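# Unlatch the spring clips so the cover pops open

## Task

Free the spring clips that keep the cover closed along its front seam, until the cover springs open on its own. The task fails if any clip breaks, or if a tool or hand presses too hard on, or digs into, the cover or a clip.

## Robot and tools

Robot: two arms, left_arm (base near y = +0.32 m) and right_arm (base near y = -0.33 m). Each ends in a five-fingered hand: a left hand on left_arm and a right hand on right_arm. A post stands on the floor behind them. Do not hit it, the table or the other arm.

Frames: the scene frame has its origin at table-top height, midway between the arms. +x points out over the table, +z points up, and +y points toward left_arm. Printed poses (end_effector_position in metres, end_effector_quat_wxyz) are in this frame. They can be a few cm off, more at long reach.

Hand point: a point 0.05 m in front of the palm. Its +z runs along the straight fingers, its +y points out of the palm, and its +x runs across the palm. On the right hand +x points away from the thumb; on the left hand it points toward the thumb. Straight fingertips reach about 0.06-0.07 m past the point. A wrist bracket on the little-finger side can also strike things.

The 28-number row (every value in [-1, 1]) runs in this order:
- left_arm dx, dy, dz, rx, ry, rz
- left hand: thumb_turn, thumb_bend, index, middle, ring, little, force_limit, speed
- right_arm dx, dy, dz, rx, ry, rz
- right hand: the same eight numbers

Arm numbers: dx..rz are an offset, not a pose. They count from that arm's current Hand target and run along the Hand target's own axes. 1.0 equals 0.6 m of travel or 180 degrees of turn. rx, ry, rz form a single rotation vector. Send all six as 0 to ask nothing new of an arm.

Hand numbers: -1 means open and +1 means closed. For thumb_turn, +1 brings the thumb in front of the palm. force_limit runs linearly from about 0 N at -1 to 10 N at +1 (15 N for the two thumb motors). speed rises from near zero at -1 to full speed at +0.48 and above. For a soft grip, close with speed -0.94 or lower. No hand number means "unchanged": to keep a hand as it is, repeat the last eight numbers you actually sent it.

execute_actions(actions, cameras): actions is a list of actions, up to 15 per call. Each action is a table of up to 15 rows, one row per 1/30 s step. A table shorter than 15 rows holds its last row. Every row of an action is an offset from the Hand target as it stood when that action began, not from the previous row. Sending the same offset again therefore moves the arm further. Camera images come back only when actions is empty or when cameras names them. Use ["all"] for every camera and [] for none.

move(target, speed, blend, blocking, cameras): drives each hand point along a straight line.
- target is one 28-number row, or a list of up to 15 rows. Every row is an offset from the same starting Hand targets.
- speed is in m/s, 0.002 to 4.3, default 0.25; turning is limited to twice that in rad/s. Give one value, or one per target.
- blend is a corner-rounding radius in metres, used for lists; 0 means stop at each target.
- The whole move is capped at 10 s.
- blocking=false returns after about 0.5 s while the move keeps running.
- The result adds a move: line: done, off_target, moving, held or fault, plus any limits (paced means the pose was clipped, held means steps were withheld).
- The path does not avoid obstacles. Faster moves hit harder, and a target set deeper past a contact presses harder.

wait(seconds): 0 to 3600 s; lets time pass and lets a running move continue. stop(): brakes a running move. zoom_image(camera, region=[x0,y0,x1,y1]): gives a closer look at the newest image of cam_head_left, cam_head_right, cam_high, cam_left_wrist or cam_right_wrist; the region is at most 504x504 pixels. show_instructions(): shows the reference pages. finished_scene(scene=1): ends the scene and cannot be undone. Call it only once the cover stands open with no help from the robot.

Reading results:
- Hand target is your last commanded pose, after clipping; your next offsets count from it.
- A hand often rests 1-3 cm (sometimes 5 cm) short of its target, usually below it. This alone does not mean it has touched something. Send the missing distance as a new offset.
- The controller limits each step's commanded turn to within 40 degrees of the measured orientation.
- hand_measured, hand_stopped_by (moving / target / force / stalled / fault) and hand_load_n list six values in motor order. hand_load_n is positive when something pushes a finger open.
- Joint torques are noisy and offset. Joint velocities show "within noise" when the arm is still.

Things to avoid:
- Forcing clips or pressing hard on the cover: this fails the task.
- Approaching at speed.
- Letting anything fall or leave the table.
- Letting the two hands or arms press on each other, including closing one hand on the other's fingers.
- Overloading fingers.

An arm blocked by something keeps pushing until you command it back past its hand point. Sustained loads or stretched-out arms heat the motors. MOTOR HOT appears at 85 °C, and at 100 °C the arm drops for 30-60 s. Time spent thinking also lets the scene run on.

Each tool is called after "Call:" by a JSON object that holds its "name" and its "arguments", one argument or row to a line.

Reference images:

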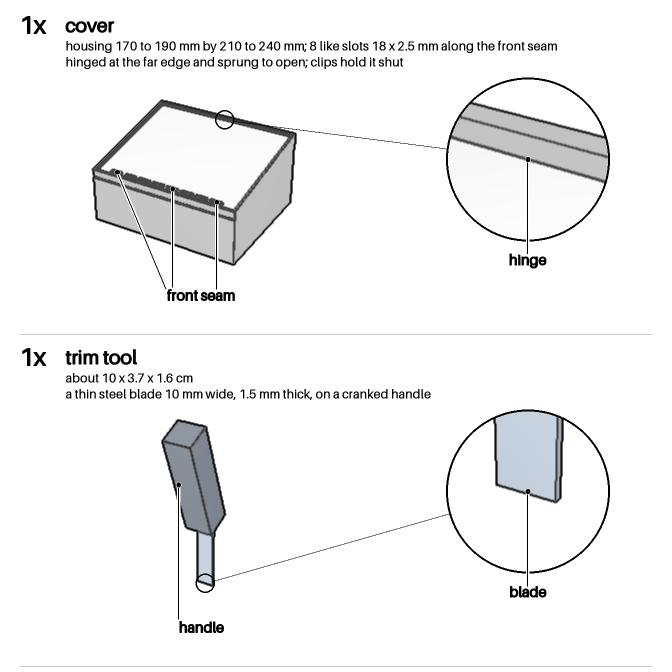

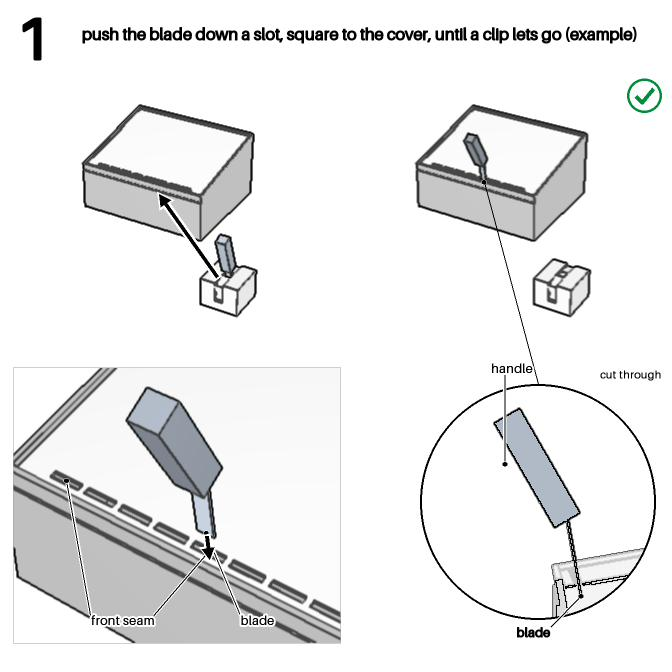

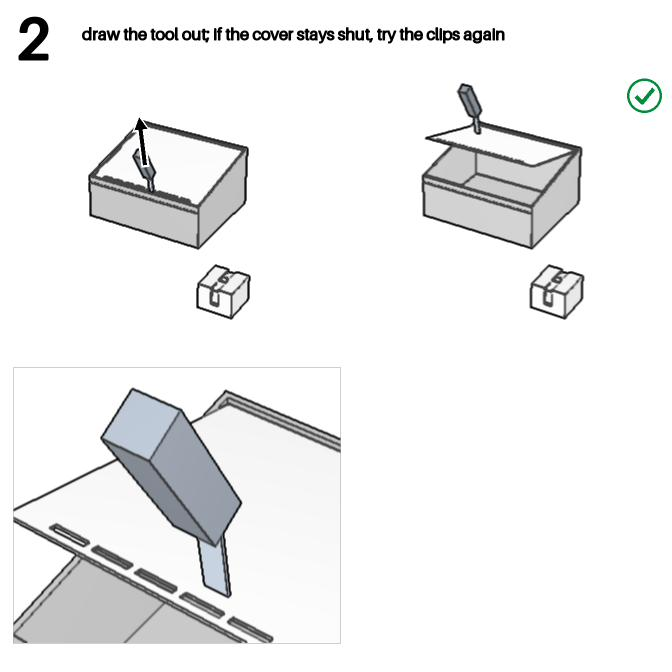

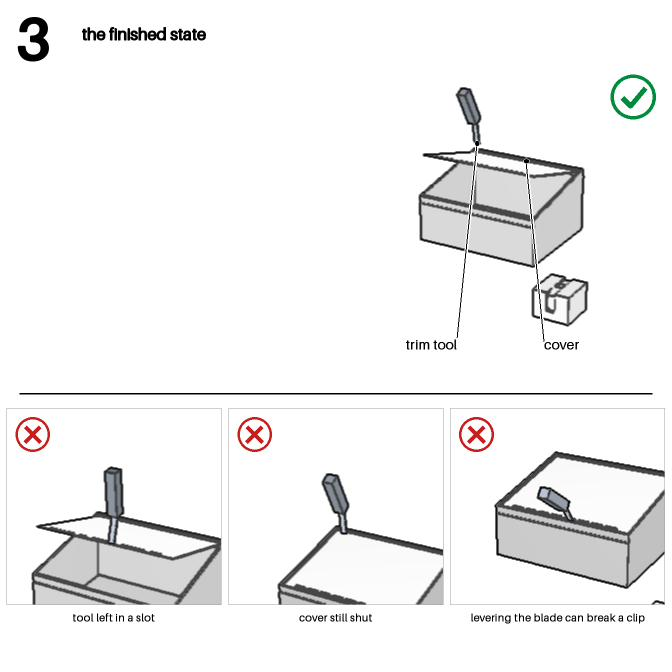

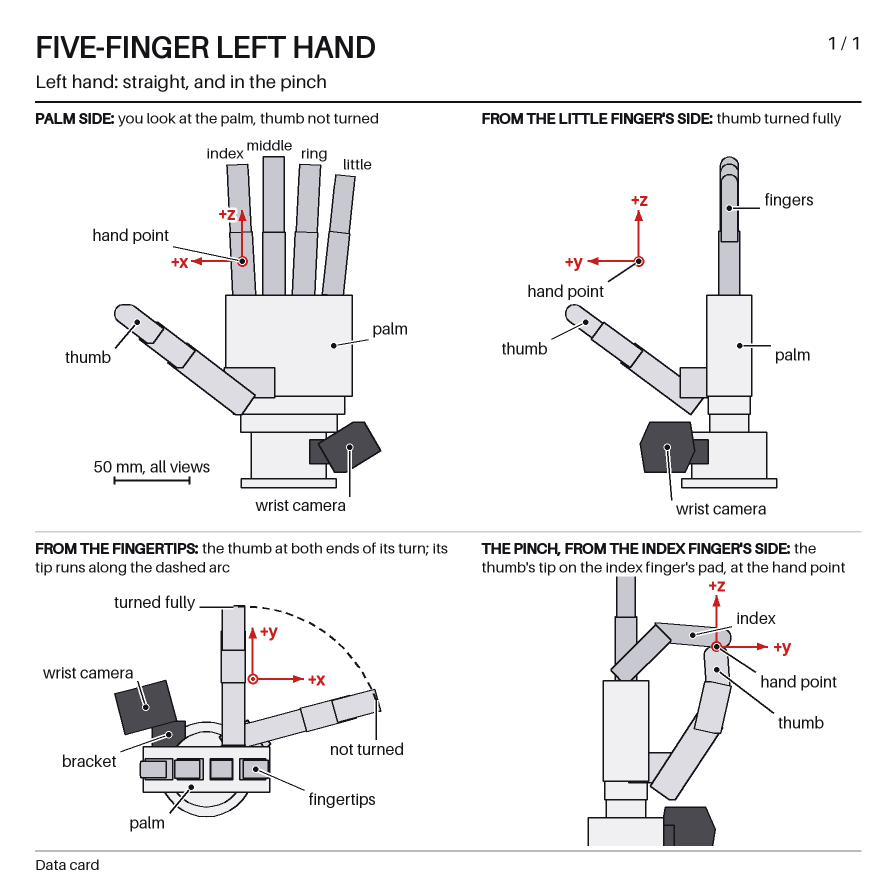

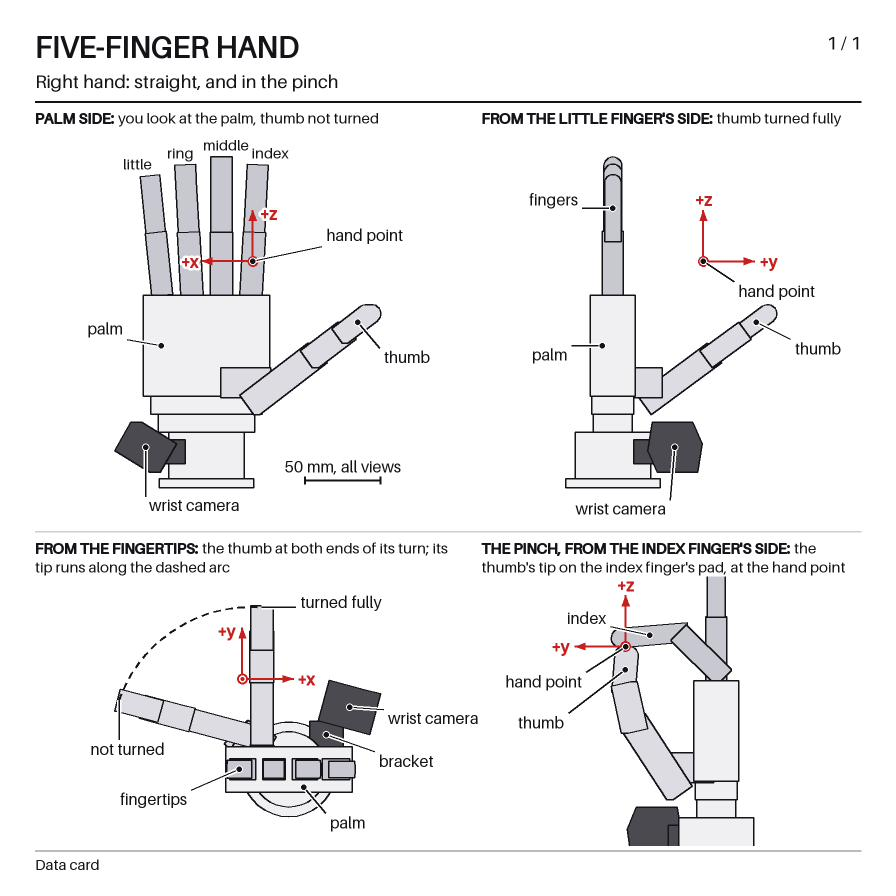

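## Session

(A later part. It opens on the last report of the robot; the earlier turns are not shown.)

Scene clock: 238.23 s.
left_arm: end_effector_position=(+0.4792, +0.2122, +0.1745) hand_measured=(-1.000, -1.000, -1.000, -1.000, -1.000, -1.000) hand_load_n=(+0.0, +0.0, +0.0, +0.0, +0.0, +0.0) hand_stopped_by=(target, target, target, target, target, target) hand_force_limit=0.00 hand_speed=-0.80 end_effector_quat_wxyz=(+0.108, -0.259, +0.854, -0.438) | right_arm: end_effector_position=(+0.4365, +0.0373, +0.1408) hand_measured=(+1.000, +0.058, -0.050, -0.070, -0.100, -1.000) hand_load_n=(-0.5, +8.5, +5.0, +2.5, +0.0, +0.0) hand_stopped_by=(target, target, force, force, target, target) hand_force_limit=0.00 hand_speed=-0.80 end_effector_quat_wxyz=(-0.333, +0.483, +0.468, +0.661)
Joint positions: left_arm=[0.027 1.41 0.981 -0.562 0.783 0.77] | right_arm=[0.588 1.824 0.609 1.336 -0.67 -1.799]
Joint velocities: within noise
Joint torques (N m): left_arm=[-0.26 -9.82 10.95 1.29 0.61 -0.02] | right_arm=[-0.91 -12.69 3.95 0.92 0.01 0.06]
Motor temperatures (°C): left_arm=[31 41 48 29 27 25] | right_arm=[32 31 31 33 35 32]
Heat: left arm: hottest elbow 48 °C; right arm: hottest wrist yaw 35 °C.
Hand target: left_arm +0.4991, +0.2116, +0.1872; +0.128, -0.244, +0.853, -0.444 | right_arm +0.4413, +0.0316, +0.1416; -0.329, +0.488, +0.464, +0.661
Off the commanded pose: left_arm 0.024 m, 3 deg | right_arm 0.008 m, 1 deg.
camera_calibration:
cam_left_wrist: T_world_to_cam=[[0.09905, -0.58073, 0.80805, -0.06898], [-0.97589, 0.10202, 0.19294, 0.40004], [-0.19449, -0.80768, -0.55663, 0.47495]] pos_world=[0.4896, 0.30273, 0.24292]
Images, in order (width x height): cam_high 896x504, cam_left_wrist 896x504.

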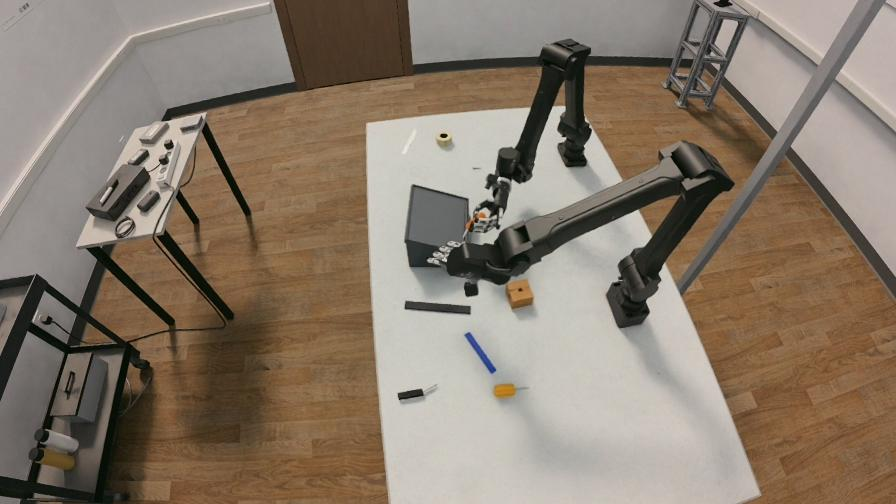

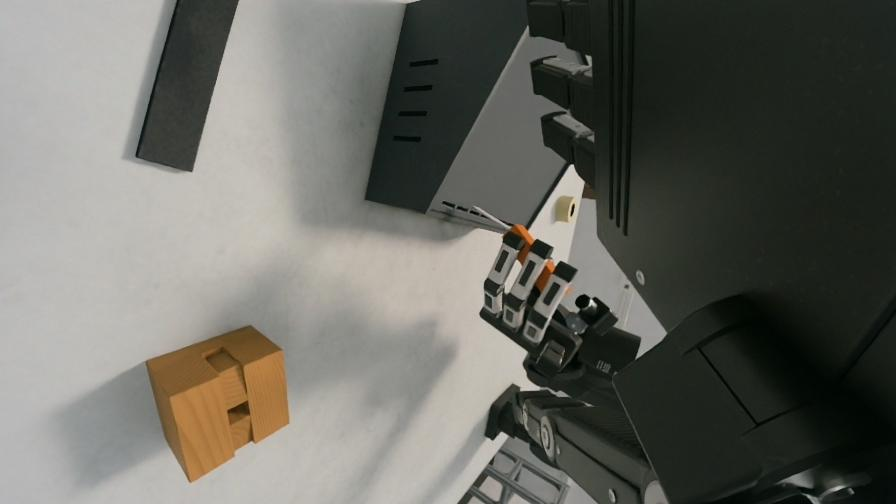

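Call:
{"name": "move", "arguments": {
  "target": [0,0,0,0,0,0,-1,-1,-1,-1,-1,-1,0,-0.8,-0.0024,-0.0260,-0.0052,-0.0023,0.00925,-0.0057,1,0.06,0.3,0.3,-0.1,-1,0.0,-0.8],
  "speed": 0.06,
  "cameras": ["cam_left_wrist"]
}}

Call:
{"name": "zoom_image", "arguments": {
  "camera": "cam_left_wrist",
  "region": [446, 198, 496, 238]
}}

Scene clock: 240.63 s.
left_arm: end_effector_position=(+0.4792, +0.2122, +0.1745) hand_measured=(-1.000, -1.000, -1.000, -1.000, -1.000, -1.000) hand_load_n=(+0.0, +0.0, +0.0, +0.0, +0.0, +0.0) hand_stopped_by=(target, target, target, target, target, target) hand_force_limit=0.00 hand_speed=-0.80 end_effector_quat_wxyz=(+0.108, -0.259, +0.854, -0.438) | right_arm: end_effector_position=(+0.4321, +0.0286, +0.1361) hand_measured=(+1.000, +0.058, -0.050, -0.070, -0.100, -1.000) hand_load_n=(+0.0, +8.5, +5.0, +2.5, +0.5, -0.5) hand_stopped_by=(target, target, force, force, target, target) hand_force_limit=0.00 hand_speed=-0.80 end_effector_quat_wxyz=(-0.324, +0.481, +0.460, +0.672)
Joint positions: left_arm=[0.027 1.41 0.981 -0.562 0.783 0.77] | right_arm=[0.588 1.85 0.583 1.41 -0.644 -1.799]
Joint torques (N m): left_arm=[-0.26 -9.82 10.96 1.29 0.62 -0.02] | right_arm=[1.08 -11.11 3.55 2.17 0.02 0.07]
Heat: left arm: hottest elbow 48 °C; right arm: hottest wrist yaw 35 °C.
Hand target: left_arm +0.4991, +0.2116, +0.1872; +0.128, -0.244, +0.853, -0.444 | right_arm +0.4268, +0.0341, +0.1353; -0.328, +0.476, +0.461, +0.673
Off the commanded pose: left_arm 0.024 m, 3 deg | right_arm 0.008 m, 1 deg.
move: done
cam_left_wrist: T_world_to_cam=[[0.09905, -0.58073, 0.80805, -0.06898], [-0.97589, 0.10202, 0.19294, 0.40004], [-0.19449, -0.80768, -0.55663, 0.47495]] pos_world=[0.4896, 0.30273, 0.24292]

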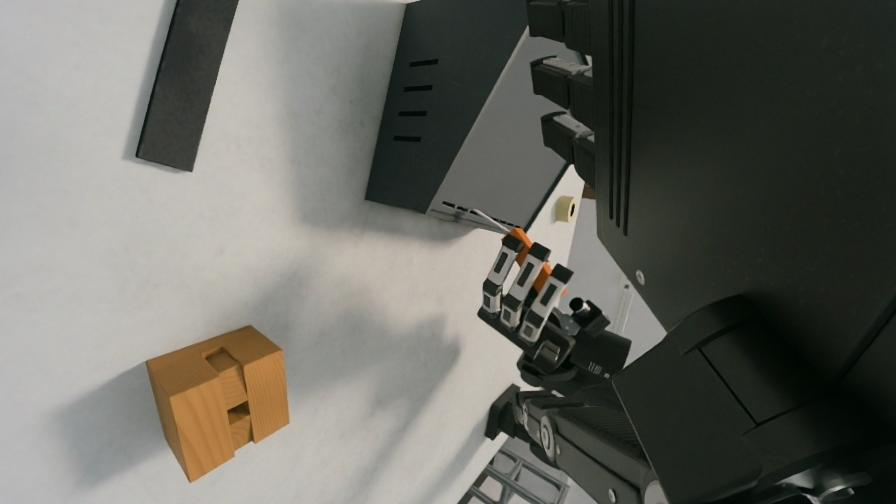

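Scaled by 10.080 from the camera's image (finer frame: 1280x720).

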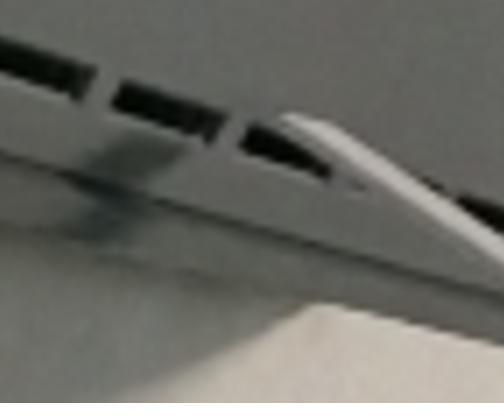

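Call:
{"name": "move", "arguments": {
  "target": [0,0,0,0,0,0,-1,-1,-1,-1,-1,-1,0,-0.8,0.0018,-0.0279,0.0155,0,0,0,1,0.06,0.3,0.3,-0.1,-1,0.0,-0.8],
  "speed": 0.06,
  "cameras": ["cam_left_wrist"]
}}

Call:
{"name": "zoom_image", "arguments": {
  "camera": "cam_left_wrist",
  "region": [441, 198, 491, 238]
}}

Scene clock: 243.87 s.
left_arm: end_effector_position=(+0.4792, +0.2122, +0.1745) hand_measured=(-1.000, -1.000, -1.000, -1.000, -1.000, -1.000) hand_load_n=(+0.0, -0.5, +0.0, +0.0, +0.0, +0.0) hand_stopped_by=(target, target, target, target, target, target) hand_force_limit=0.00 hand_speed=-0.80 end_effector_quat_wxyz=(+0.108, -0.259, +0.854, -0.438) | right_arm: end_effector_position=(+0.4189, +0.0458, +0.1344) hand_measured=(+1.000, +0.058, -0.050, -0.070, -0.100, -1.000) hand_load_n=(+0.0, +8.5, +5.0, +3.0, +0.5, +0.0) hand_stopped_by=(target, target, force, force, target, target) hand_force_limit=0.00 hand_speed=-0.80 end_effector_quat_wxyz=(-0.328, +0.481, +0.459, +0.671)
Joint positions: left_arm=[0.027 1.41 0.981 -0.562 0.783 0.77] | right_arm=[0.643 1.855 0.58 1.416 -0.594 -1.799]
Joint torques (N m): left_arm=[-0.26 -9.76 10.95 1.28 0.61 -0.02] | right_arm=[1.08 -10.93 3.37 2.19 0.01 -0.03]
Heat: left arm: hottest elbow 48 °C; right arm: hottest wrist yaw 35 °C.
Hand target: left_arm +0.4991, +0.2116, +0.1872; +0.128, -0.244, +0.853, -0.444 | right_arm +0.4149, +0.0486, +0.1321; -0.328, +0.476, +0.461, +0.673
Off the commanded pose: left_arm 0.024 m, 3 deg | right_arm 0.005 m, 1 deg.
move: done
cam_left_wrist: T_world_to_cam=[[0.09905, -0.58073, 0.80805, -0.06898], [-0.97589, 0.10202, 0.19294, 0.40004], [-0.19449, -0.80768, -0.55663, 0.47495]] pos_world=[0.4896, 0.30273, 0.24292]

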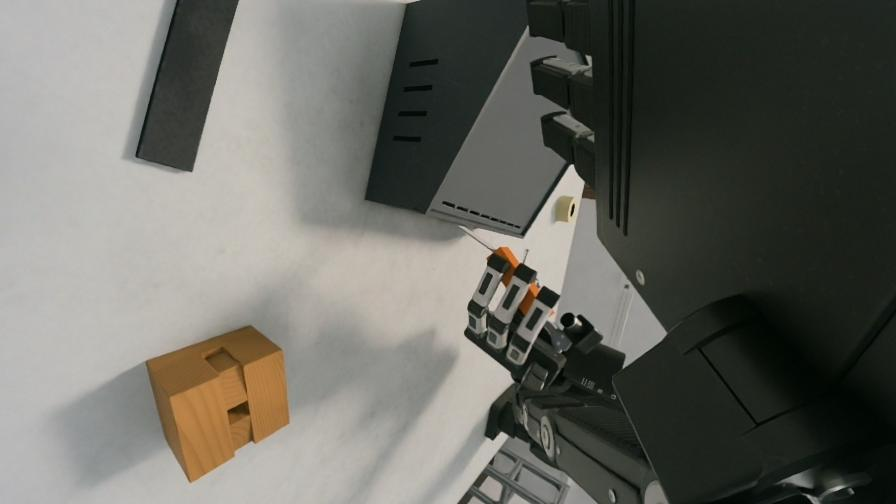

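Scaled by 10.080 from the camera's image (finer frame: 1280x720).

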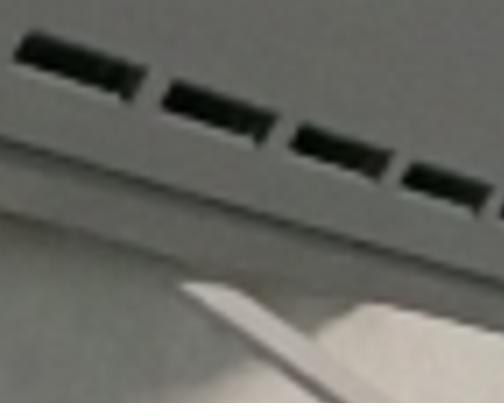

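Call:
{"name": "move", "arguments": {
  "target": [0,0,0,0,0,0,-1,-1,-1,-1,-1,-1,0,-0.8,-0.0113,0.0290,-0.0131,0,0,0,1,0.06,0.3,0.3,-0.1,-1,0.0,-0.8],
  "speed": 0.05,
  "cameras": ["cam_left_wrist"]
}}

Call:
{"name": "zoom_image", "arguments": {
  "camera": "cam_left_wrist",
  "region": [446, 198, 496, 238]
}}

Scene clock: 246.97 s.
left_arm: end_effector_position=(+0.4792, +0.2122, +0.1745) hand_measured=(-1.000, -1.000, -1.000, -1.000, -1.000, -1.000) hand_load_n=(+0.0, +0.0, +0.0, +0.0, +0.0, +0.0) hand_stopped_by=(target, target, target, target, target, target) hand_force_limit=0.00 hand_speed=-0.80 end_effector_quat_wxyz=(+0.108, -0.259, +0.854, -0.438) | right_arm: end_effector_position=(+0.4227, +0.0382, +0.1291) hand_measured=(+1.000, +0.058, -0.050, -0.070, -0.100, -1.000) hand_load_n=(-0.5, +8.0, +5.0, +2.5, +0.0, +0.0) hand_stopped_by=(target, target, force, force, target, target) hand_force_limit=0.00 hand_speed=-0.80 end_effector_quat_wxyz=(-0.332, +0.478, +0.466, +0.667)
Joint positions: left_arm=[0.027 1.41 0.981 -0.562 0.783 0.77] | right_arm=[0.612 1.868 0.58 1.424 -0.643 -1.799]
Joint torques (N m): left_arm=[-0.26 -9.76 10.96 1.29 0.62 -0.02] | right_arm=[-0.91 -11.05 4.22 2.04 -0.06 0.07]
Heat: left arm: hottest elbow 48 °C; right arm: hottest wrist yaw 35 °C.
Hand target: left_arm +0.4991, +0.2116, +0.1872; +0.128, -0.244, +0.853, -0.444 | right_arm +0.4298, +0.0352, +0.1302; -0.328, +0.476, +0.461, +0.673
Off the commanded pose: left_arm 0.024 m, 3 deg | right_arm 0.008 m, 1 deg.
move: done
cam_left_wrist: T_world_to_cam=[[0.09905, -0.58073, 0.80805, -0.06898], [-0.97589, 0.10202, 0.19294, 0.40004], [-0.19449, -0.80768, -0.55663, 0.47495]] pos_world=[0.4896, 0.30273, 0.24292]

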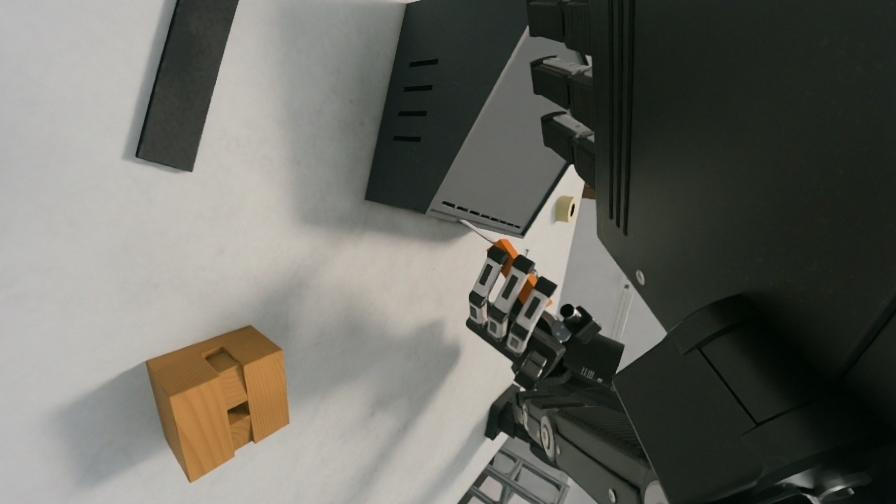

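Scaled by 10.080 from the camera's image (finer frame: 1280x720).

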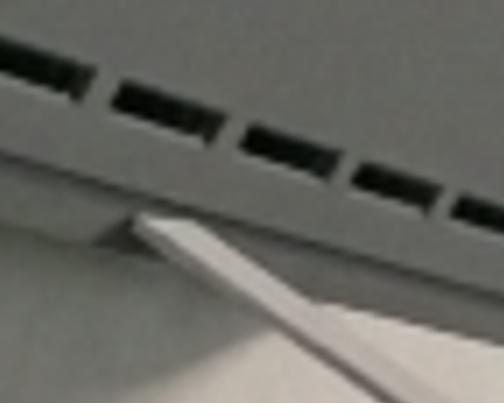

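Call:
{"name": "move", "arguments": {
  "target": [0,0,0,0,0,0,-1,-1,-1,-1,-1,-1,0,-0.8,0.0006,0.0095,0.0025,0,0,0,1,0.06,0.3,0.3,-0.1,-1,0.0,-0.8],
  "speed": 0.03,
  "cameras": ["cam_left_wrist"]
}}

Call:
{"name": "zoom_image", "arguments": {
  "camera": "cam_left_wrist",
  "region": [446, 198, 496, 238]
}}

Scene clock: 248.90 s.
left_arm: end_effector_position=(+0.4792, +0.2122, +0.1745) hand_measured=(-1.000, -1.000, -1.000, -1.000, -1.000, -1.000) hand_load_n=(+0.0, +0.0, +0.0, +0.0, +0.0, +0.0) hand_stopped_by=(target, target, target, target, target, target) hand_force_limit=0.00 hand_speed=-0.80 end_effector_quat_wxyz=(+0.108, -0.259, +0.854, -0.438) | right_arm: end_effector_position=(+0.4236, +0.0366, +0.1291) hand_measured=(+1.000, +0.058, -0.050, -0.070, -0.100, -1.000) hand_load_n=(+0.0, +8.5, +5.0, +2.5, +0.0, +0.0) hand_stopped_by=(target, target, force, force, target, target) hand_force_limit=0.00 hand_speed=-0.80 end_effector_quat_wxyz=(-0.332, +0.478, +0.467, +0.666)
Joint positions: left_arm=[0.027 1.41 0.981 -0.562 0.783 0.77] | right_arm=[0.605 1.868 0.58 1.424 -0.652 -1.799]
Joint torques (N m): left_arm=[-0.26 -9.76 10.95 1.28 0.62 -0.02] | right_arm=[-1.08 -11.22 4.97 1.5 -0.09 0.09]
Heat: left arm: hottest elbow 48 °C; right arm: hottest wrist yaw 35 °C.
Hand target: left_arm +0.4991, +0.2116, +0.1872; +0.128, -0.244, +0.853, -0.444 | right_arm +0.4352, +0.0345, +0.1325; -0.328, +0.476, +0.461, +0.673
Off the commanded pose: left_arm 0.024 m, 3 deg | right_arm 0.012 m, 1 deg.
move: off_target (right_arm)
cam_left_wrist: T_world_to_cam=[[0.09905, -0.58073, 0.80805, -0.06898], [-0.97589, 0.10202, 0.19294, 0.40004], [-0.19449, -0.80768, -0.55663, 0.47495]] pos_world=[0.4896, 0.30273, 0.24292]

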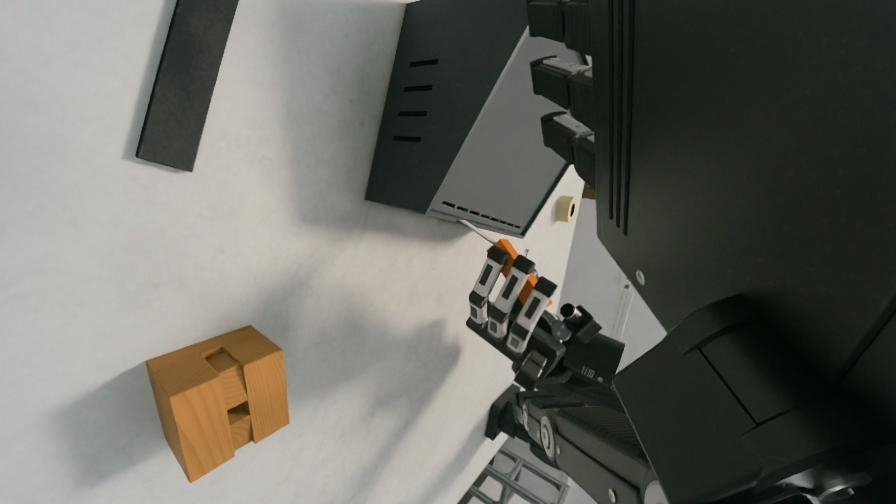

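Scaled by 10.080 from the camera's image (finer frame: 1280x720).

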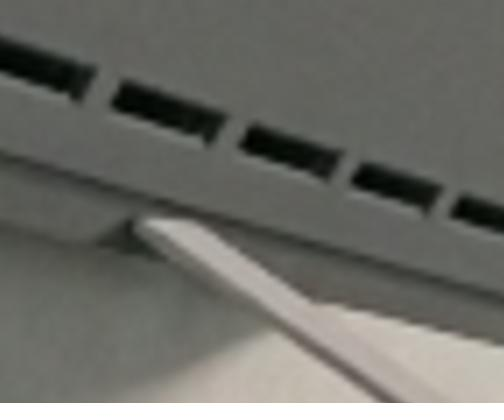

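Call:
{"name": "move", "arguments": {
  "target": [0,0,0,0,0,0,-1,-1,-1,-1,-1,-1,0,-0.8,0.0006,0.0088,0.0045,0,0,0,1,0.06,0.3,0.3,-0.1,-1,0.0,-0.8],
  "speed": 0.03,
  "cameras": ["cam_left_wrist"]
}}

Call:
{"name": "zoom_image", "arguments": {
  "camera": "cam_left_wrist",
  "region": [446, 198, 496, 238]
}}

Scene clock: 249.87 s.
left_arm: end_effector_position=(+0.4792, +0.2122, +0.1745) hand_measured=(-1.000, -1.000, -1.000, -1.000, -1.000, -1.000) hand_load_n=(+0.0, +0.0, +0.0, +0.0, +0.0, +0.0) hand_stopped_by=(target, target, target, target, target, target) hand_force_limit=0.00 hand_speed=-0.80 end_effector_quat_wxyz=(+0.108, -0.259, +0.854, -0.438) | right_arm: end_effector_position=(+0.4298, +0.0363, +0.1343) hand_measured=(+1.000, +0.058, -0.050, -0.070, -0.100, -1.000) hand_load_n=(+0.0, +8.5, +5.0, +2.5, +0.0, +0.0) hand_stopped_by=(target, target, force, force, target, target) hand_force_limit=0.00 hand_speed=-0.80 end_effector_quat_wxyz=(-0.330, +0.473, +0.465, +0.671)
Joint positions: left_arm=[0.027 1.41 0.981 -0.562 0.783 0.77] | right_arm=[0.597 1.868 0.594 1.424 -0.657 -1.799]
Joint torques (N m): left_arm=[-0.32 -9.82 10.95 1.29 0.62 -0.02] | right_arm=[-0.97 -11.58 5.01 0.9 -0.12 0.1]
Heat: left arm: hottest elbow 48 °C; right arm: hottest wrist yaw 35 °C.
Hand target: left_arm +0.4991, +0.2116, +0.1872; +0.128, -0.244, +0.853, -0.444 | right_arm +0.4407, +0.0351, +0.1348; -0.328, +0.476, +0.461, +0.673
Off the commanded pose: left_arm 0.024 m, 3 deg | right_arm 0.011 m, 1 deg.
move: off_target (right_arm)
cam_left_wrist: T_world_to_cam=[[0.09905, -0.58073, 0.80805, -0.06898], [-0.97589, 0.10202, 0.19294, 0.40004], [-0.19449, -0.80768, -0.55663, 0.47495]] pos_world=[0.4896, 0.30273, 0.24292]

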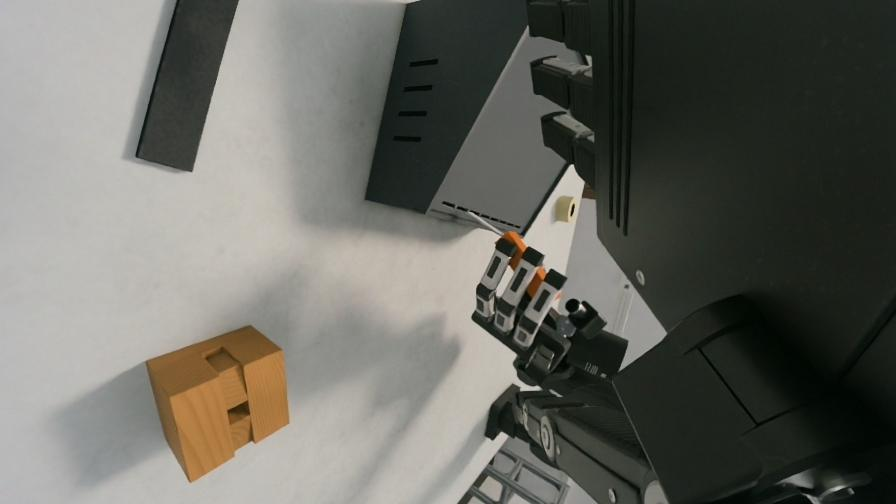

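Scaled by 10.080 from the camera's image (finer frame: 1280x720).

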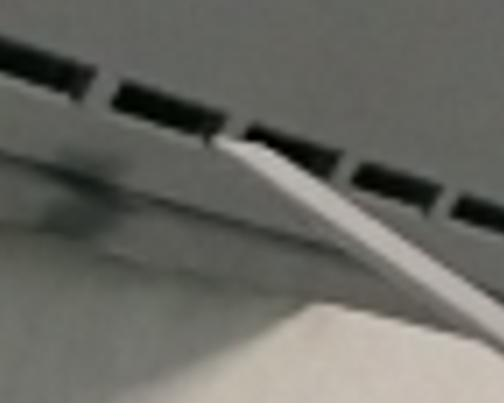

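Call:
{"name": "zoom_image", "arguments": {
  "camera": "cam_left_wrist",
  "region": [460, 203, 510, 243]
}}

Scaled by 10.080 from the camera's image (finer frame: 1280x720).

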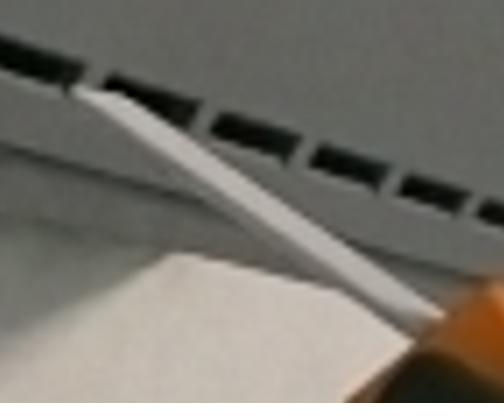

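Call:
{"name": "move", "arguments": {
  "target": [0,0,0,0,0,0,-1,-1,-1,-1,-1,-1,0,-0.8,-0.0100,0.0006,-0.0003,0,0,0,1,0.06,0.3,0.3,-0.1,-1,0.0,-0.8],
  "speed": 0.03,
  "cameras": ["cam_left_wrist"]
}}

Call:
{"name": "zoom_image", "arguments": {
  "camera": "cam_left_wrist",
  "region": [446, 198, 496, 238]
}}

Scene clock: 252.60 s.
left_arm: end_effector_position=(+0.4792, +0.2122, +0.1745) hand_measured=(-1.000, -1.000, -1.000, -1.000, -1.000, -1.000) hand_load_n=(+0.0, +0.0, +0.0, +0.0, +0.0, +0.0) hand_stopped_by=(target, target, target, target, target, target) hand_force_limit=0.00 hand_speed=-0.80 end_effector_quat_wxyz=(+0.108, -0.259, +0.854, -0.438) | right_arm: end_effector_position=(+0.4318, +0.0367, +0.1270) hand_measured=(+1.000, +0.058, -0.050, -0.070, -0.100, -1.000) hand_load_n=(+0.0, +8.5, +5.0, +2.5, +0.5, +0.0) hand_stopped_by=(target, target, force, force, target, target) hand_force_limit=0.00 hand_speed=-0.80 end_effector_quat_wxyz=(-0.331, +0.477, +0.467, +0.667)
Joint positions: left_arm=[0.027 1.41 0.981 -0.562 0.783 0.77] | right_arm=[0.595 1.885 0.6 1.424 -0.661 -1.799]
Joint torques (N m): left_arm=[-0.26 -9.82 10.97 1.28 0.61 -0.02] | right_arm=[-1.03 -11.34 4.94 1.51 -0.11 0.1]
Heat: left arm: hottest elbow 48 °C; right arm: hottest wrist yaw 35 °C.
Hand target: left_arm +0.4991, +0.2116, +0.1872; +0.128, -0.244, +0.853, -0.444 | right_arm +0.4430, +0.0348, +0.1291; -0.328, +0.476, +0.461, +0.673
Off the commanded pose: left_arm 0.024 m, 3 deg | right_arm 0.012 m, 1 deg.
move: off_target (right_arm)
cam_left_wrist: T_world_to_cam=[[0.09905, -0.58073, 0.80805, -0.06898], [-0.97589, 0.10202, 0.19294, 0.40004], [-0.19449, -0.80768, -0.55663, 0.47495]] pos_world=[0.4896, 0.30273, 0.24292]

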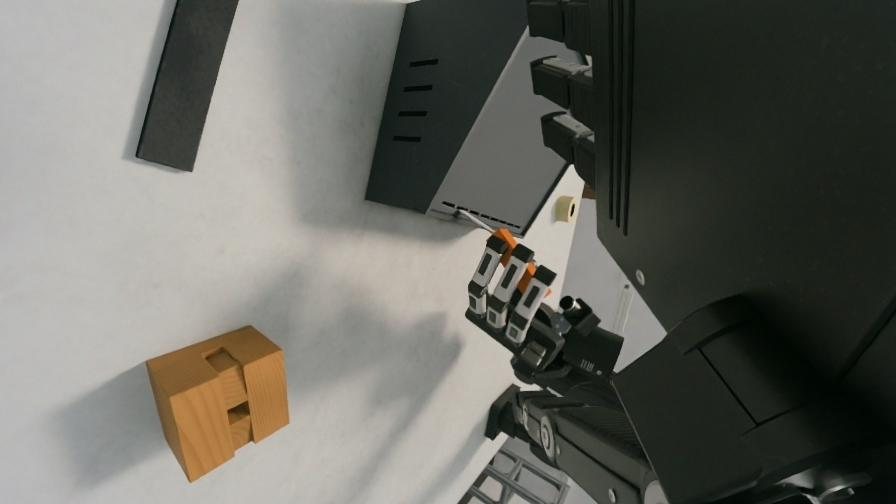

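Scaled by 10.080 from the camera's image (finer frame: 1280x720).

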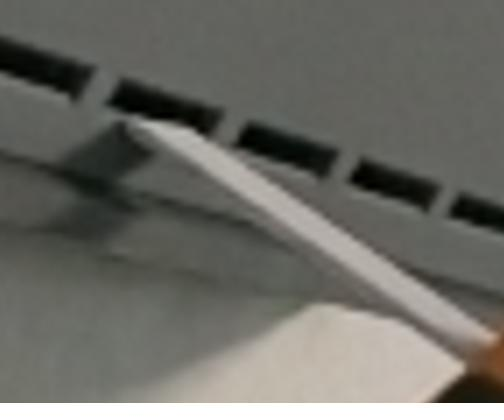

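Call:
{"name": "move", "arguments": {
  "target": [0,0,0,0,0,0,-1,-1,-1,-1,-1,-1,0,-0.8,0.0053,0.0041,0.0006,0,0,0,1,0.06,0.3,0.3,-0.1,-1,0.0,-0.8],
  "speed": 0.03,
  "cameras": ["cam_left_wrist"]
}}

Call:
{"name": "zoom_image", "arguments": {
  "camera": "cam_left_wrist",
  "region": [446, 198, 496, 238]
}}

Scene clock: 254.53 s.
left_arm: end_effector_position=(+0.4792, +0.2122, +0.1745) hand_measured=(-1.000, -1.000, -1.000, -1.000, -1.000, -1.000) hand_load_n=(+0.0, +0.0, +0.0, +0.0, +0.0, +0.0) hand_stopped_by=(target, target, target, target, target, target) hand_force_limit=0.00 hand_speed=-0.80 end_effector_quat_wxyz=(+0.108, -0.259, +0.854, -0.438) | right_arm: end_effector_position=(+0.4324, +0.0358, +0.1270) hand_measured=(+1.000, +0.058, -0.050, -0.070, -0.100, -1.000) hand_load_n=(+0.0, +8.0, +5.0, +2.5, +0.5, +0.0) hand_stopped_by=(target, target, force, force, target, target) hand_force_limit=0.00 hand_speed=-0.80 end_effector_quat_wxyz=(-0.331, +0.477, +0.467, +0.667)
Joint positions: left_arm=[0.027 1.41 0.981 -0.562 0.783 0.77] | right_arm=[0.592 1.885 0.6 1.424 -0.663 -1.799]
Joint torques (N m): left_arm=[-0.32 -9.76 10.95 1.29 0.62 -0.02] | right_arm=[-1.03 -12.4 5.03 0.98 -0.11 0.11]
Heat: left arm: hottest elbow 48 °C; right arm: hottest wrist yaw 35 °C.
Hand target: left_arm +0.4991, +0.2116, +0.1872; +0.128, -0.244, +0.853, -0.444 | right_arm +0.4441, +0.0343, +0.1329; -0.328, +0.476, +0.461, +0.673
Off the commanded pose: left_arm 0.024 m, 3 deg | right_arm 0.013 m, 1 deg.
move: off_target (right_arm)
cam_left_wrist: T_world_to_cam=[[0.09905, -0.58073, 0.80805, -0.06898], [-0.97589, 0.10202, 0.19294, 0.40004], [-0.19449, -0.80768, -0.55663, 0.47495]] pos_world=[0.4896, 0.30273, 0.24292]

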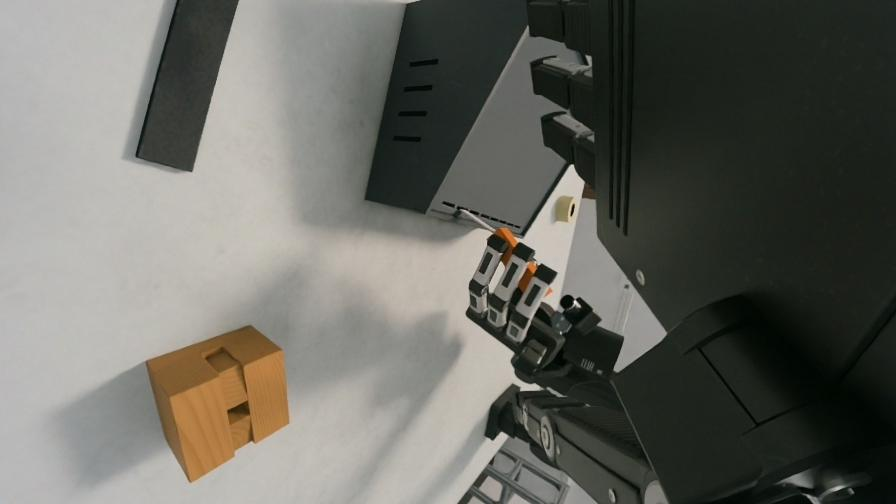

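Scaled by 10.080 from the camera's image (finer frame: 1280x720).

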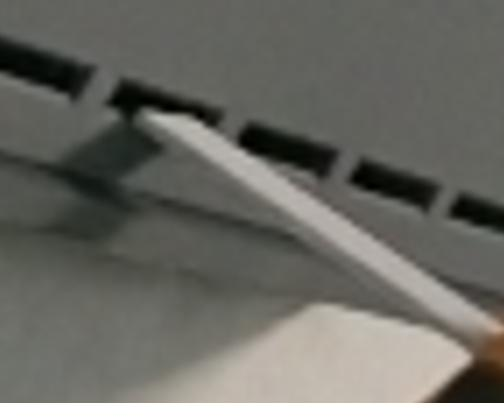

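Call:
{"name": "move", "arguments": {
  "target": [0,0,0,0,0,0,-1,-1,-1,-1,-1,-1,0,-0.8,-0.0115,0.0012,0.0000,0,0,0,1,0.06,0.3,0.3,-0.1,-1,0.0,-0.8],
  "speed": 0.03,
  "cameras": ["cam_left_wrist"]
}}

Call:
{"name": "zoom_image", "arguments": {
  "camera": "cam_left_wrist",
  "region": [446, 198, 496, 238]
}}

Scene clock: 255.90 s.
left_arm: end_effector_position=(+0.4792, +0.2122, +0.1745) hand_measured=(-1.000, -1.000, -1.000, -1.000, -1.000, -1.000) hand_load_n=(+0.0, +0.0, +0.0, +0.0, +0.0, +0.0) hand_stopped_by=(target, target, target, target, target, target) hand_force_limit=0.00 hand_speed=-0.80 end_effector_quat_wxyz=(+0.108, -0.259, +0.854, -0.438) | right_arm: end_effector_position=(+0.4347, +0.0364, +0.1238) hand_measured=(+1.000, +0.058, -0.050, -0.070, -0.100, -1.000) hand_load_n=(+0.0, +8.5, +5.0, +2.5, +0.5, +0.0) hand_stopped_by=(target, target, force, force, target, target) hand_force_limit=0.00 hand_speed=-0.80 end_effector_quat_wxyz=(-0.332, +0.477, +0.468, +0.666)
Joint positions: left_arm=[0.027 1.41 0.981 -0.562 0.783 0.77] | right_arm=[0.588 1.896 0.608 1.424 -0.671 -1.799]
Joint torques (N m): left_arm=[-0.32 -9.76 10.95 1.29 0.62 -0.02] | right_arm=[-1.08 -11.4 5.04 1.65 0 0.11]
Heat: left arm: hottest elbow 48 °C; right arm: hottest wrist yaw 35 °C.
Hand target: left_arm +0.4991, +0.2116, +0.1872; +0.128, -0.244, +0.853, -0.444 | right_arm +0.4471, +0.0340, +0.1267; -0.328, +0.476, +0.461, +0.673
Off the commanded pose: left_arm 0.024 m, 3 deg | right_arm 0.013 m, 1 deg.
move: off_target (right_arm)
cam_left_wrist: T_world_to_cam=[[0.09905, -0.58073, 0.80805, -0.06898], [-0.97589, 0.10202, 0.19294, 0.40004], [-0.19449, -0.80768, -0.55663, 0.47495]] pos_world=[0.4896, 0.30273, 0.24292]

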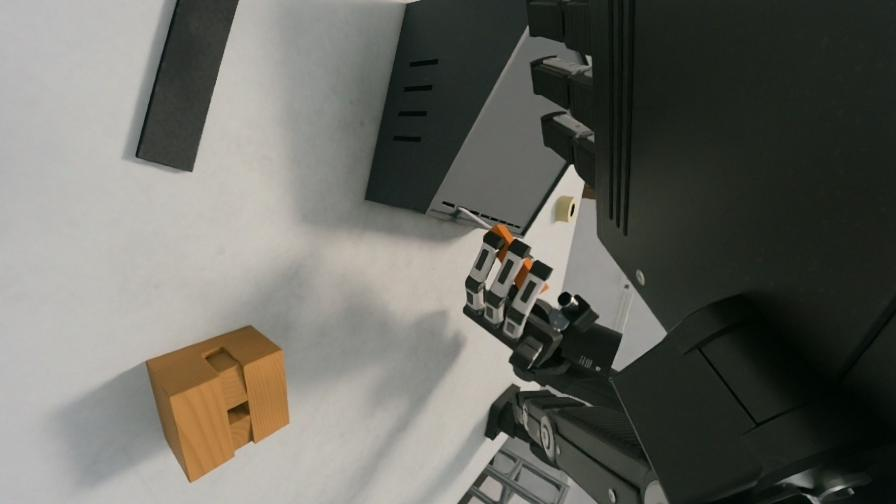

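Scaled by 10.080 from the camera's image (finer frame: 1280x720).

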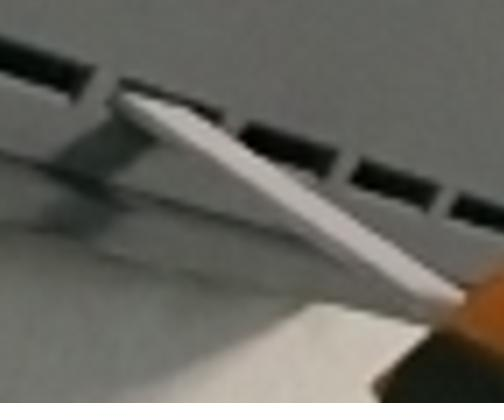

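Call:
{"name": "move", "arguments": {
  "target": [0,0,0,0,0,0,-1,-1,-1,-1,-1,-1,0,-0.8,-0.0306,-0.0074,-0.0118,0.0021,-0.0083,0.0051,1,0.06,0.3,0.3,-0.1,-1,0.0,-0.8],
  "speed": 0.03,
  "cameras": ["cam_left_wrist"]
}}

Call:
{"name": "zoom_image", "arguments": {
  "camera": "cam_left_wrist",
  "region": [446, 198, 496, 238]
}}

Scene clock: 259.03 s.
left_arm: end_effector_position=(+0.4792, +0.2122, +0.1745) hand_measured=(-1.000, -1.000, -1.000, -1.000, -1.000, -1.000) hand_load_n=(+0.0, +0.0, +0.0, +0.0, +0.0, +0.0) hand_stopped_by=(target, target, target, target, target, target) hand_force_limit=0.00 hand_speed=-0.80 end_effector_quat_wxyz=(+0.108, -0.259, +0.854, -0.438) | right_arm: end_effector_position=(+0.4345, +0.0362, +0.1215) hand_measured=(+1.000, +0.058, -0.050, -0.070, -0.100, -1.000) hand_load_n=(-1.0, +8.5, +4.5, +3.0, +0.5, +0.0) hand_stopped_by=(target, target, force, force, target, target) hand_force_limit=0.00 hand_speed=-0.80 end_effector_quat_wxyz=(-0.333, +0.473, +0.470, +0.667)
Joint positions: left_arm=[0.027 1.41 0.981 -0.562 0.783 0.77] | right_arm=[0.584 1.911 0.61 1.444 -0.683 -1.799]
Joint torques (N m): left_arm=[-0.26 -9.76 10.96 1.28 0.62 -0.02] | right_arm=[-1.61 -9.82 4.31 1.13 0.06 0.09]
Heat: left arm: hottest elbow 48 °C; right arm: hottest wrist yaw 35 °C.
Hand target: left_arm +0.4991, +0.2116, +0.1872; +0.128, -0.244, +0.853, -0.444 | right_arm +0.4469, +0.0291, +0.1073; -0.329, +0.487, +0.464, +0.663
Off the commanded pose: left_arm 0.024 m, 3 deg | right_arm 0.020 m, 2 deg.
move: off_target (right_arm)
cam_left_wrist: T_world_to_cam=[[0.09905, -0.58073, 0.80805, -0.06898], [-0.97589, 0.10202, 0.19294, 0.40004], [-0.19449, -0.80768, -0.55663, 0.47495]] pos_world=[0.4896, 0.30273, 0.24292]

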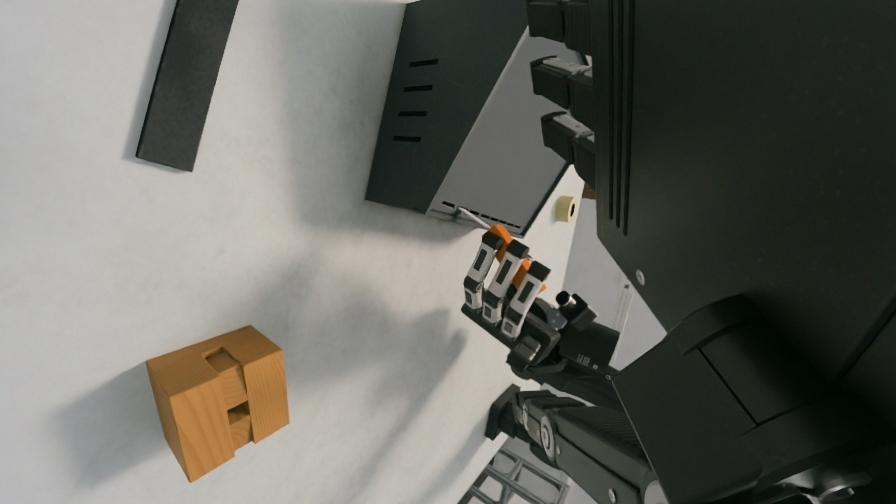

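Scaled by 10.080 from the camera's image (finer frame: 1280x720).

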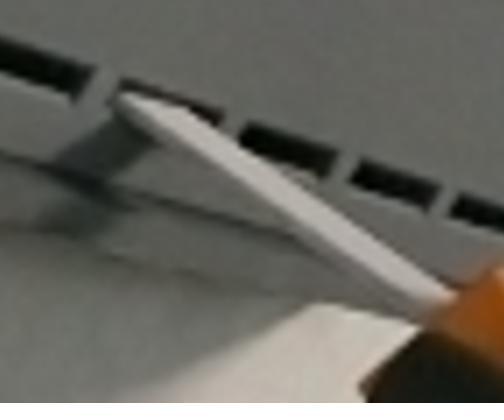

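Call:
{"name": "move", "arguments": {
  "target": [0,0,0,0,0,0,-1,-1,-1,-1,-1,-1,0,-0.8,-0.0265,-0.0077,-0.0110,0.0021,-0.0083,0.0051,1,0.06,0.3,0.3,-0.1,-1,0.0,-0.8],
  "speed": 0.03,
  "cameras": ["cam_left_wrist"]
}}

Call:
{"name": "zoom_image", "arguments": {
  "camera": "cam_left_wrist",
  "region": [446, 198, 496, 238]
}}

Scene clock: 260.53 s.
left_arm: end_effector_position=(+0.4792, +0.2122, +0.1745) hand_measured=(-1.000, -1.000, -1.000, -1.000, -1.000, -1.000) hand_load_n=(-0.5, +0.0, +0.0, +0.0, +0.0, +0.0) hand_stopped_by=(target, target, target, target, target, target) hand_force_limit=0.00 hand_speed=-0.80 end_effector_quat_wxyz=(+0.108, -0.259, +0.854, -0.438) | right_arm: end_effector_position=(+0.4335, +0.0359, +0.1201) hand_measured=(+1.000, +0.058, -0.050, -0.070, -0.100, -1.000) hand_load_n=(-1.0, +8.0, +5.0, +3.0, +0.5, +0.0) hand_stopped_by=(target, target, force, force, target, target) hand_force_limit=0.00 hand_speed=-0.80 end_effector_quat_wxyz=(-0.330, +0.465, +0.476, +0.669)
Joint positions: left_arm=[0.027 1.41 0.981 -0.562 0.783 0.77] | right_arm=[0.581 1.923 0.611 1.46 -0.695 -1.815]
Joint torques (N m): left_arm=[-0.26 -9.82 10.96 1.29 0.62 -0.02] | right_arm=[-1.9 -8.94 3.45 0.5 0.17 0.22]
Heat: left arm: hottest elbow 48 °C; right arm: hottest wrist yaw 35 °C.
Hand target: left_arm +0.4991, +0.2116, +0.1872; +0.128, -0.244, +0.853, -0.444 | right_arm +0.4454, +0.0243, +0.0901; -0.330, +0.499, +0.466, +0.652
Off the commanded pose: left_arm 0.024 m, 3 deg | right_arm 0.034 m, 4 deg.
move: off_target (right_arm)
cam_left_wrist: T_world_to_cam=[[0.09905, -0.58073, 0.80805, -0.06898], [-0.97589, 0.10202, 0.19294, 0.40004], [-0.19449, -0.80768, -0.55663, 0.47495]] pos_world=[0.4896, 0.30273, 0.24292]

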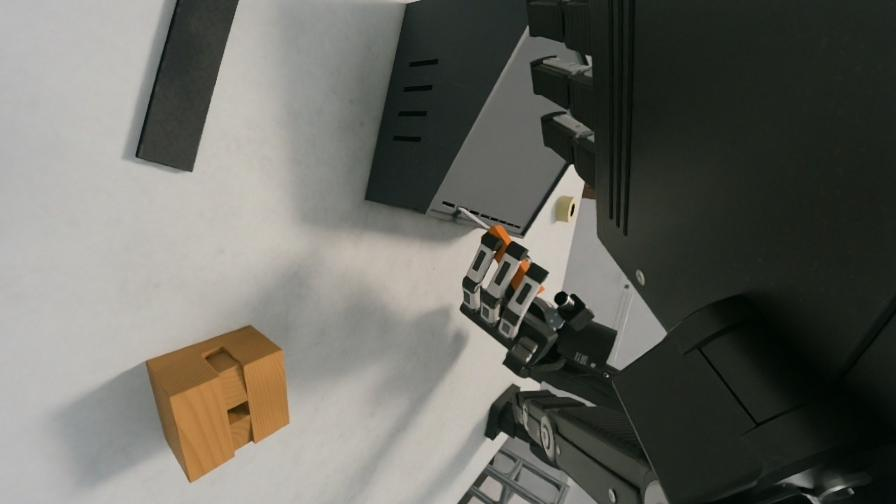

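Scaled by 10.080 from the camera's image (finer frame: 1280x720).

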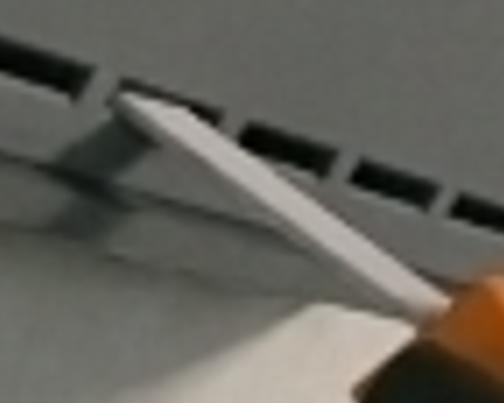

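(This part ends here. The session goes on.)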